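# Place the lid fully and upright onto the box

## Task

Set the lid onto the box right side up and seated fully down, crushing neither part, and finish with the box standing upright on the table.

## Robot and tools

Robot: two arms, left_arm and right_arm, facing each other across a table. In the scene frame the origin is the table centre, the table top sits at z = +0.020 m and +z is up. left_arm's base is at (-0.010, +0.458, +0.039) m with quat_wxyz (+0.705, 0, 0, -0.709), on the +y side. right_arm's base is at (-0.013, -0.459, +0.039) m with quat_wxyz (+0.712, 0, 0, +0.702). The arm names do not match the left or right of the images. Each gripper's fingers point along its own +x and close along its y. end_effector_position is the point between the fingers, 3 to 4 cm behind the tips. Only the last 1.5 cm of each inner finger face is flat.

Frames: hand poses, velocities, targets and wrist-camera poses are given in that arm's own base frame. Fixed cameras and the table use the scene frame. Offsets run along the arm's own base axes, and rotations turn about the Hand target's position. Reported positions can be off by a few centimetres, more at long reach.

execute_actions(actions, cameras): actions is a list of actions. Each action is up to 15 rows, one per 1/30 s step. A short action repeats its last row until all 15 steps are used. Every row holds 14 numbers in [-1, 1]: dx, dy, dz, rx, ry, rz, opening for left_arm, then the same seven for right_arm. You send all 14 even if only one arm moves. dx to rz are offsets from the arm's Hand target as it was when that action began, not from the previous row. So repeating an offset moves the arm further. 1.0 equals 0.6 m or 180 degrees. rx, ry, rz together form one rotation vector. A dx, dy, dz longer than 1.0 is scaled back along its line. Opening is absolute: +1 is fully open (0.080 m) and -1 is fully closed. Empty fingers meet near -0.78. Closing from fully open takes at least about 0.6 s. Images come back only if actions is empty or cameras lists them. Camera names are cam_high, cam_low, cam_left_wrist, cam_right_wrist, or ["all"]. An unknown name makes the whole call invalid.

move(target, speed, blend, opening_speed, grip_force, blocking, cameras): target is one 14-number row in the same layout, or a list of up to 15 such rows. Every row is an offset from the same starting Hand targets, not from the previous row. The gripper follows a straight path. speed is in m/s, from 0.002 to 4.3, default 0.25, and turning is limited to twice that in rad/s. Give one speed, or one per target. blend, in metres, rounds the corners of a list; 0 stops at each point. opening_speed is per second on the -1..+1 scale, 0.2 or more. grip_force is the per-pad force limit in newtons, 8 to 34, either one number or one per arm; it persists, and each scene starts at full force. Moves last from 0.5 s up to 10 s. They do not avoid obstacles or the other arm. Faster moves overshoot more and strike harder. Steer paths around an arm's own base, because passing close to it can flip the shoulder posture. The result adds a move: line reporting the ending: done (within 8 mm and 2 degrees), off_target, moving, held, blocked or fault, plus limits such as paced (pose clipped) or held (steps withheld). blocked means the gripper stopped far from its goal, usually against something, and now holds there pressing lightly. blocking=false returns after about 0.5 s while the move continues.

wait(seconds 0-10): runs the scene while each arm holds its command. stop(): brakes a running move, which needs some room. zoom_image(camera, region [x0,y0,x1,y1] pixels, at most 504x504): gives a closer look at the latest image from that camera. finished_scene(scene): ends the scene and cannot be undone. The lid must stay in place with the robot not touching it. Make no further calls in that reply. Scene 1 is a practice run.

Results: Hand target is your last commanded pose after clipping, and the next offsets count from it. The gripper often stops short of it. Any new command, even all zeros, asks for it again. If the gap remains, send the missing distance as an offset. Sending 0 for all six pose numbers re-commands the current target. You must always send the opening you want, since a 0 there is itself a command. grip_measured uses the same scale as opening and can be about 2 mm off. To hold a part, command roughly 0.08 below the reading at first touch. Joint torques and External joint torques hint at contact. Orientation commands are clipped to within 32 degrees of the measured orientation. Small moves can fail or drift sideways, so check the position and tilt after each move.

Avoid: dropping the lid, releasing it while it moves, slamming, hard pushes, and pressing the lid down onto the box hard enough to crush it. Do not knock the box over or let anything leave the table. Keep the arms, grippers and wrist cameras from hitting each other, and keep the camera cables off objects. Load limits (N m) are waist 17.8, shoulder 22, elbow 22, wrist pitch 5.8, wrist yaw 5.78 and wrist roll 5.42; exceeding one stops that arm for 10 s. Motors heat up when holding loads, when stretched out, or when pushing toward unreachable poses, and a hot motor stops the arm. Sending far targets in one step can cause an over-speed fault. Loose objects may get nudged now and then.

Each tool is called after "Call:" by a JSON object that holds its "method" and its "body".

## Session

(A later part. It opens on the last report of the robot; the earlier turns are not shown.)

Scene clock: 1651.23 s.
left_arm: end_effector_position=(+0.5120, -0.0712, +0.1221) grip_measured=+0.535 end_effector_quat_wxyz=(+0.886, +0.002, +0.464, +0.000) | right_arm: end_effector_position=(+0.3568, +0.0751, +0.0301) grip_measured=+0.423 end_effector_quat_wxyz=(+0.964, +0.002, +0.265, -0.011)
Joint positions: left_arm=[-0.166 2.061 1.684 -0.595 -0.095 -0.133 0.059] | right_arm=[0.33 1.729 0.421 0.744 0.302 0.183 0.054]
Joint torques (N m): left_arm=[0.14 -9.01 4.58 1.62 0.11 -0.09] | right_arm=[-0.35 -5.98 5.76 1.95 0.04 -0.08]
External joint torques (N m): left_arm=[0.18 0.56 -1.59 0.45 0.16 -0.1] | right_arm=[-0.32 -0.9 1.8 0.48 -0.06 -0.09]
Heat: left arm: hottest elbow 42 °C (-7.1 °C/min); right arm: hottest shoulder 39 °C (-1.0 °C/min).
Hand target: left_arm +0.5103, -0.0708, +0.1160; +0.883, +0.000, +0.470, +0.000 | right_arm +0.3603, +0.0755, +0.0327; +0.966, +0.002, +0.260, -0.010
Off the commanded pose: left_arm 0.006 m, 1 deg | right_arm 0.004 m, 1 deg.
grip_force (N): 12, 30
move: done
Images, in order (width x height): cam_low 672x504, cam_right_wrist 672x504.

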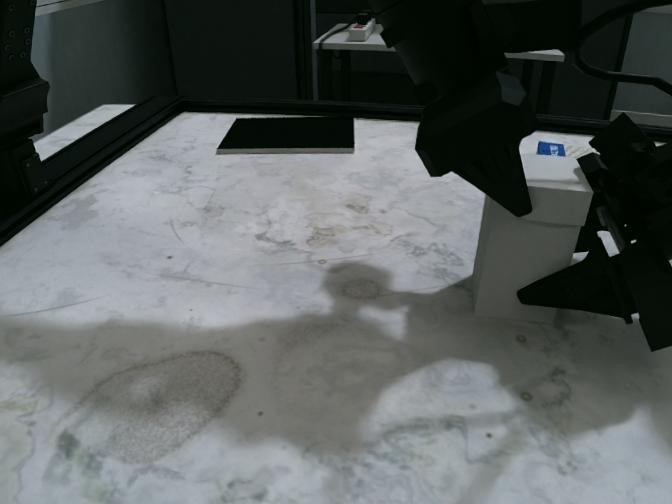

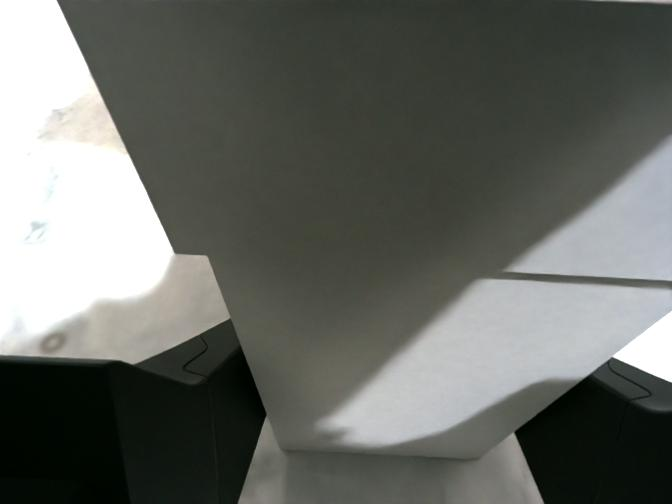

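Call:
{"method": "move", "body": {"target": [0,0,-0.027,0,0,0,0.4,0,0,0,0,0,0,0.2], "speed": 0.05, "cameras": ["all"]}}

Call:
{"method": "zoom_image", "body": {"camera": "cam_low", "region": [460, 130, 620, 330]}}

Scene clock: 1662.63 s.
left_arm: end_effector_position=(+0.5127, -0.0712, +0.1092) grip_measured=+0.535 end_effector_quat_wxyz=(+0.887, +0.002, +0.461, -0.001) | right_arm: end_effector_position=(+0.3568, +0.0751, +0.0301) grip_measured=+0.423 end_effector_quat_wxyz=(+0.964, +0.002, +0.265, -0.011)
Joint positions: left_arm=[-0.166 2.068 1.638 -0.535 -0.095 -0.133 0.059] | right_arm=[0.33 1.729 0.421 0.744 0.302 0.183 0.054]
Joint torques (N m): left_arm=[0.13 -8.28 4.37 1.54 0.1 -0.1] | right_arm=[-0.29 -6.08 5.71 1.91 0.05 -0.07]
External joint torques (N m): left_arm=[0.07 1.36 -1.79 0.37 0.16 -0.1] | right_arm=[-0.29 -0.97 1.74 0.44 -0.05 -0.07]
Heat: left arm: hottest elbow 42 °C (-5.0 °C/min); right arm: hottest shoulder 39 °C (-1.0 °C/min).
Hand target: left_arm +0.5103, -0.0708, +0.0998; +0.883, +0.000, +0.470, +0.000 | right_arm +0.3603, +0.0755, +0.0327; +0.966, +0.002, +0.260, -0.010
Off the commanded pose: left_arm 0.010 m, 1 deg | right_arm 0.004 m, 1 deg.
grip_force (N): 12, 30
move: off_target (left_arm)

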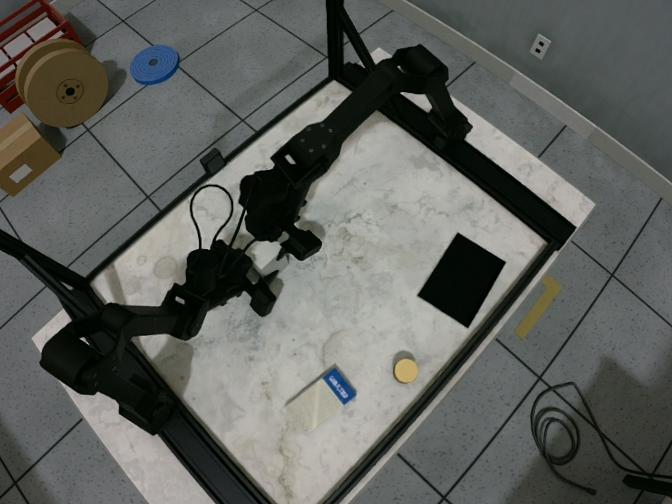

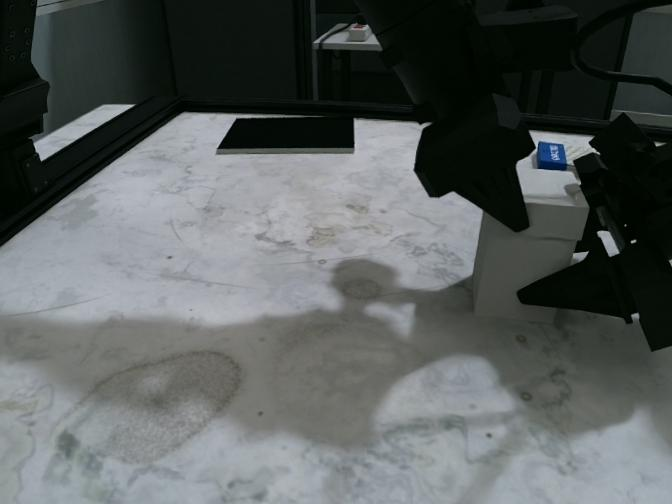

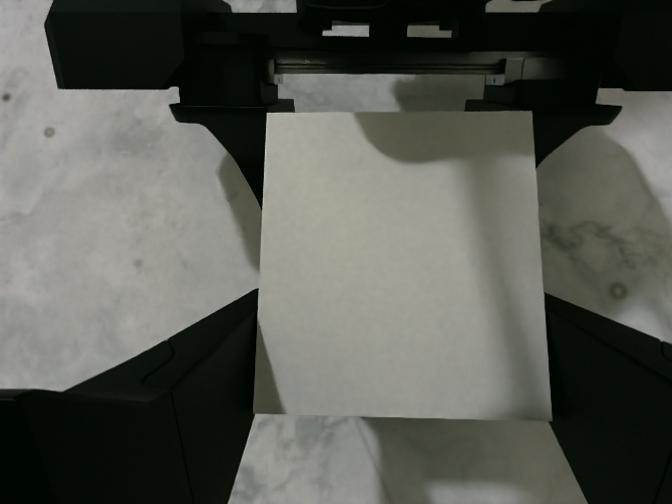

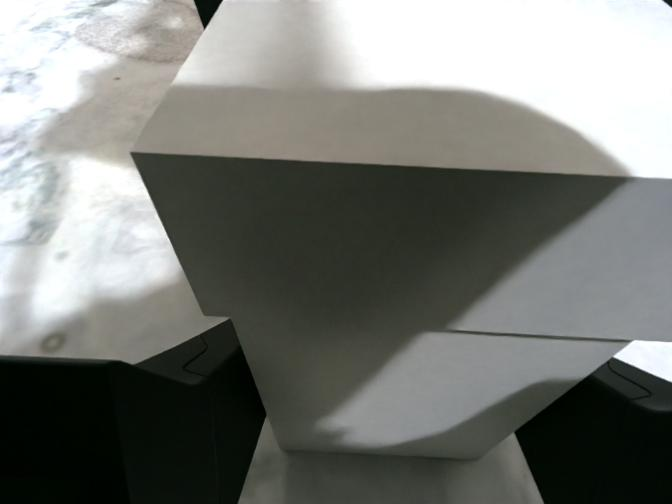

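Scaled by 2.520 from the camera's 672x504 image, which has a finer 960x720 frame.

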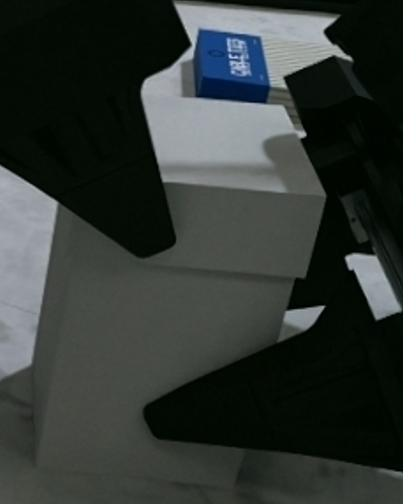

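Call:
{"method": "move", "body": {"target": [[0,0,0.01,0,0,0,0.9,0,0,0,0,0,0,0.2],[0.004,0,0.1,0,0,0,0.9,0,0,0,0,0,0,0.2],[0.004,0,0.1,0,0,0,-0.75,0,0,0,0,0,0,0.2],[0.004,0,0.05,0,0,0,-0.75,0,0,0,0,0,0,0.2],[0.004,0,-0.01,0,0,0,-0.75,0,0,0,0,0,0,0.2]], "speed": [0.1,0.15,0.15,0.12,0.05], "opening_speed": 1.2, "blend": [0,0,0,0.005,0], "cameras": ["all"]}}

Call:
{"method": "zoom_image", "body": {"camera": "cam_low", "region": [460, 130, 620, 330]}}

Scene clock: 1679.17 s.
left_arm: end_effector_position=(+0.5181, -0.0721, +0.1167) grip_measured=-0.746 end_effector_quat_wxyz=(+0.894, -0.001, +0.447, -0.002) | right_arm: end_effector_position=(+0.3568, +0.0751, +0.0301) grip_measured=+0.423 end_effector_quat_wxyz=(+0.964, +0.002, +0.265, -0.011)
Joint positions: left_arm=[-0.166 2.065 1.648 -0.517 -0.095 -0.133 0.001] | right_arm=[0.33 1.729 0.421 0.744 0.302 0.183 0.054]
Joint torques (N m): left_arm=[0.23 -6.54 3 1.47 0.12 -0.1] | right_arm=[-0.36 -6.04 5.73 1.95 0.04 -0.11]
External joint torques (N m): left_arm=[0.14 3.1 -3.23 0.25 0.18 -0.1] | right_arm=[-0.37 -0.9 1.73 0.46 -0.06 -0.12]
Heat: left arm: hottest shoulder 42 °C (+2.0 °C/min); right arm: hottest shoulder 39 °C (-1.0 °C/min).
Hand target: left_arm +0.5127, -0.0708, +0.0938; +0.883, +0.000, +0.470, +0.000 | right_arm +0.3603, +0.0755, +0.0327; +0.966, +0.002, +0.260, -0.010
Off the commanded pose: left_arm 0.024 m, 3 deg | right_arm 0.004 m, 1 deg.
grip_force (N): 12, 30
move: off_target (left_arm); target 3's new opening was sent with left_arm's hand 0.011 m and 2 deg from that target

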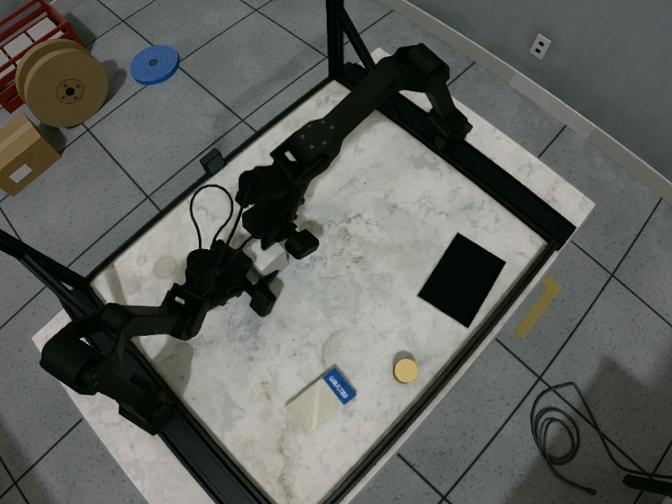

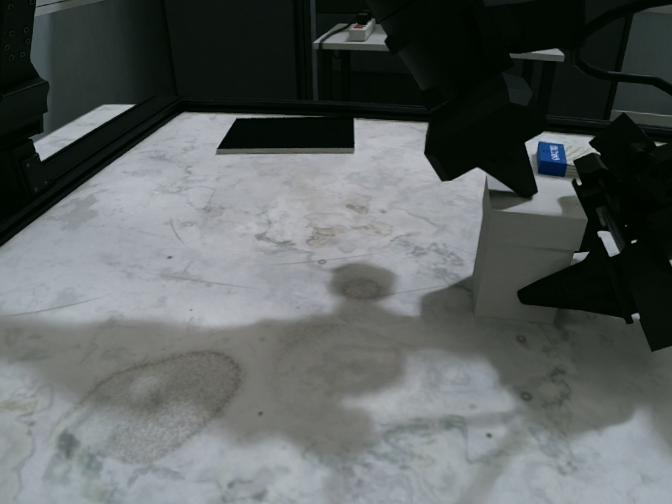

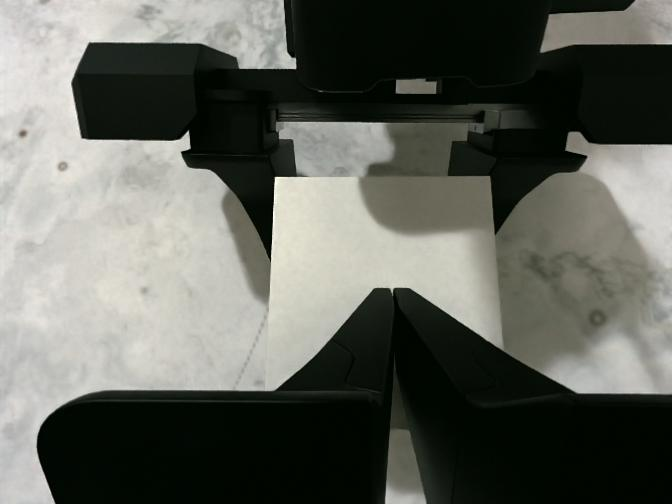

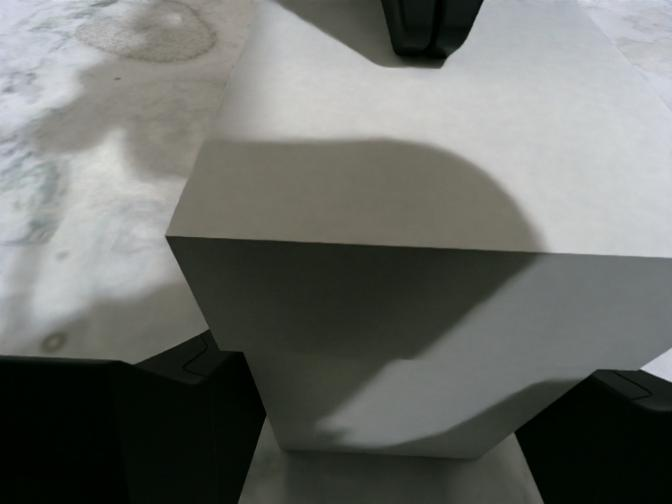

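Scaled by 2.520 from the camera's 672x504 image, which has a finer 960x720 frame.

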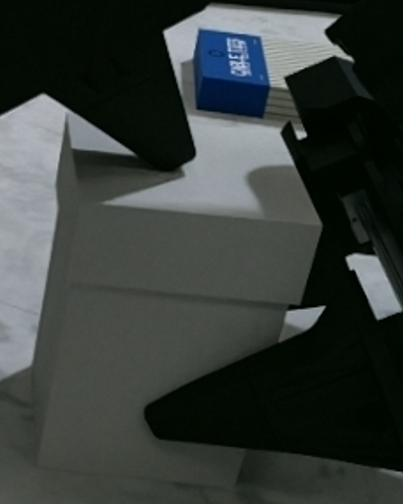

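Call:
{"method": "move", "body": {"target": [0,0,-0.025,0,0,0,-0.75,0,0,0,0,0,0,0.2], "speed": 0.05, "cameras": ["cam_low"]}}

Call:
{"method": "zoom_image", "body": {"camera": "cam_low", "region": [460, 130, 620, 330]}}

Scene clock: 1692.70 s.
left_arm: end_effector_position=(+0.5192, -0.0723, +0.1135) grip_measured=-0.746 end_effector_quat_wxyz=(+0.900, -0.002, +0.437, -0.003) | right_arm: end_effector_position=(+0.3568, +0.0751, +0.0301) grip_measured=+0.423 end_effector_quat_wxyz=(+0.964, +0.002, +0.265, -0.011)
Joint positions: left_arm=[-0.166 2.058 1.612 -0.464 -0.095 -0.133 0.001] | right_arm=[0.33 1.729 0.421 0.744 0.302 0.183 0.054]
Joint torques (N m): left_arm=[0.07 -4.52 2.3 1.49 0.12 -0.08] | right_arm=[-0.25 -6.01 5.85 1.93 0.01 -0.09]
External joint torques (N m): left_arm=[0.12 5.01 -3.84 0.28 0.17 -0.08] | right_arm=[-0.27 -0.88 1.83 0.44 -0.08 -0.09]
Heat: left arm: hottest wrist pitch 41 °C (-1.0 °C/min); right arm: hottest shoulder 39 °C (-1.0 °C/min).
Hand target: left_arm +0.5126, -0.0708, +0.0787; +0.882, +0.000, +0.470, +0.000 | right_arm +0.3603, +0.0755, +0.0327; +0.966, +0.002, +0.260, -0.010
Off the commanded pose: left_arm 0.035 m, 4 deg | right_arm 0.004 m, 1 deg.
grip_force (N): 12, 30
move: off_target (left_arm)
Images, in order (width x height): cam_low 672x504.

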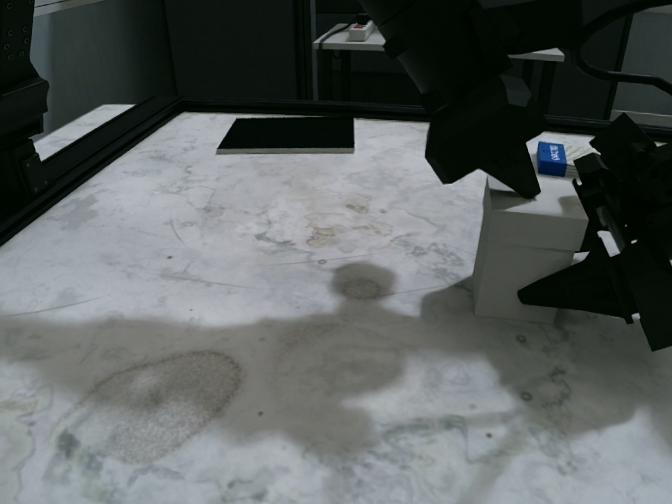

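Scaled by 2.520 from the camera's 672x504 image, which has a finer 960x720 frame.

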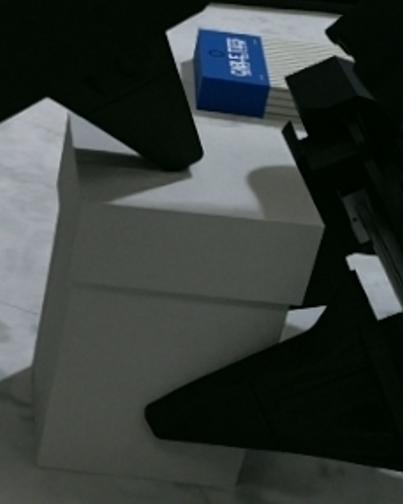

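Call:
{"method": "move", "body": {"target": [[0,0,0.12,0,0,0,-0.75,0,0,0,0,0,0,0.7],[-0.3,0,0.14,0,0,0,-0.75,-0.2,0,0.01,0,0,0,0.7]], "speed": [0.15,0.25], "opening_speed": 1.0, "cameras": ["all"]}}

Call:
{"method": "zoom_image", "body": {"camera": "cam_low", "region": [440, 140, 640, 340]}}

Scene clock: 1702.13 s.
left_arm: end_effector_position=(+0.3352, -0.0715, +0.1625) grip_measured=-0.746 end_effector_quat_wxyz=(+0.882, +0.001, +0.472, -0.003) | right_arm: end_effector_position=(+0.2406, +0.0755, +0.0374) grip_measured=+0.697 end_effector_quat_wxyz=(+0.965, -0.001, +0.263, -0.009)
Joint positions: left_arm=[-0.274 1.393 1.079 -0.685 -0.147 -0.226 0.001] | right_arm=[0.613 1.182 0.064 0.487 0.535 0.35 0.066]
Joint torques (N m): left_arm=[-0.16 -6.26 4.71 1.42 -0.32 -0.13] | right_arm=[0.27 -3.61 5.36 1.51 0.33 0.21]
External joint torques (N m): left_arm=[-0.18 -1.37 -1.42 0.31 -0.24 -0.13] | right_arm=[0.28 -1.66 0.72 0.14 0.13 0.2]
Heat: left arm: hottest wrist pitch 41 °C (-1.0 °C/min); right arm: hottest shoulder 39 °C (+0.0 °C/min).
Hand target: left_arm +0.3327, -0.0708, +0.1627; +0.882, +0.000, +0.470, +0.000 | right_arm +0.2405, +0.0755, +0.0388; +0.966, +0.002, +0.260, -0.010
Off the commanded pose: left_arm 0.003 m, 0 deg | right_arm 0.001 m, 0 deg.
grip_force (N): 12, 30
move: done

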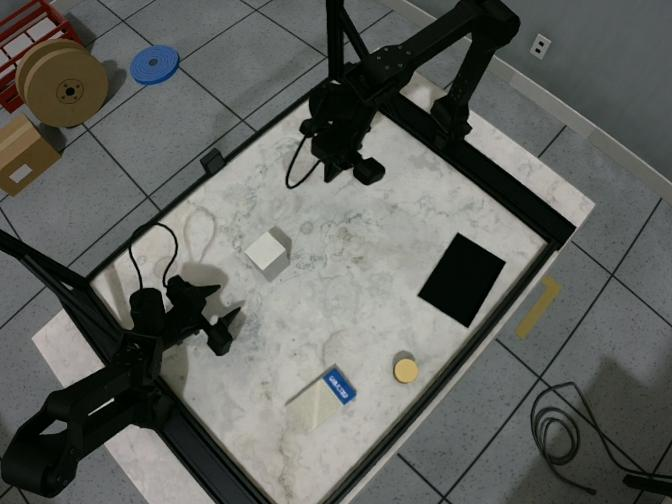

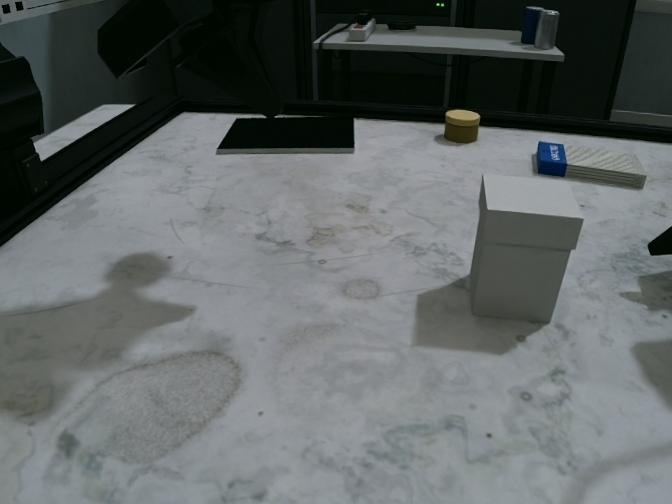

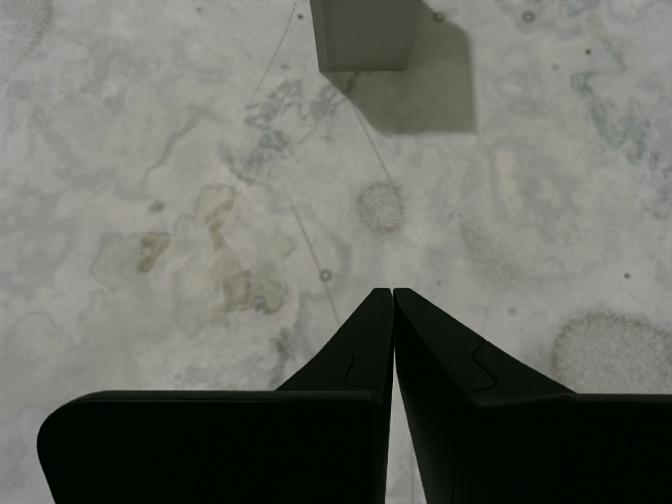

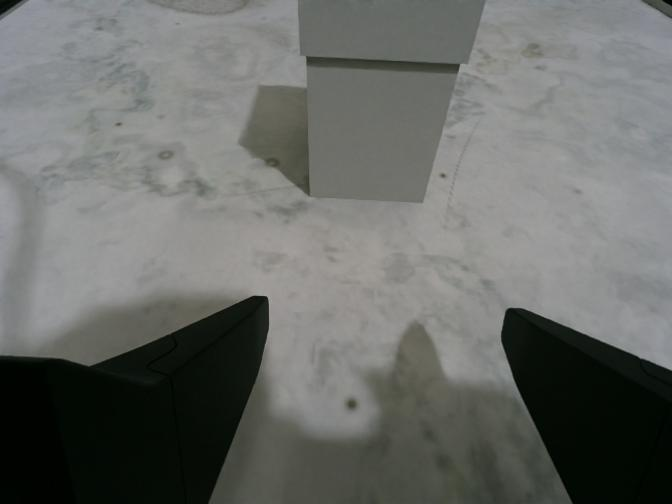

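Scaled by 2.520 from the camera's 672x504 image, which has a finer 960x720 frame.

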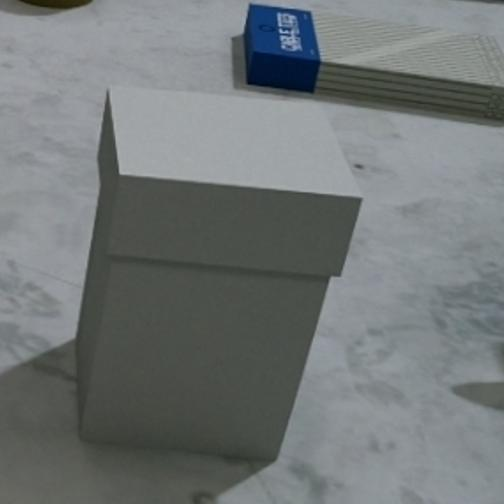

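Call:
{"method": "finished_scene", "body": {"scene": 2}}

The scene is finished: the task was done.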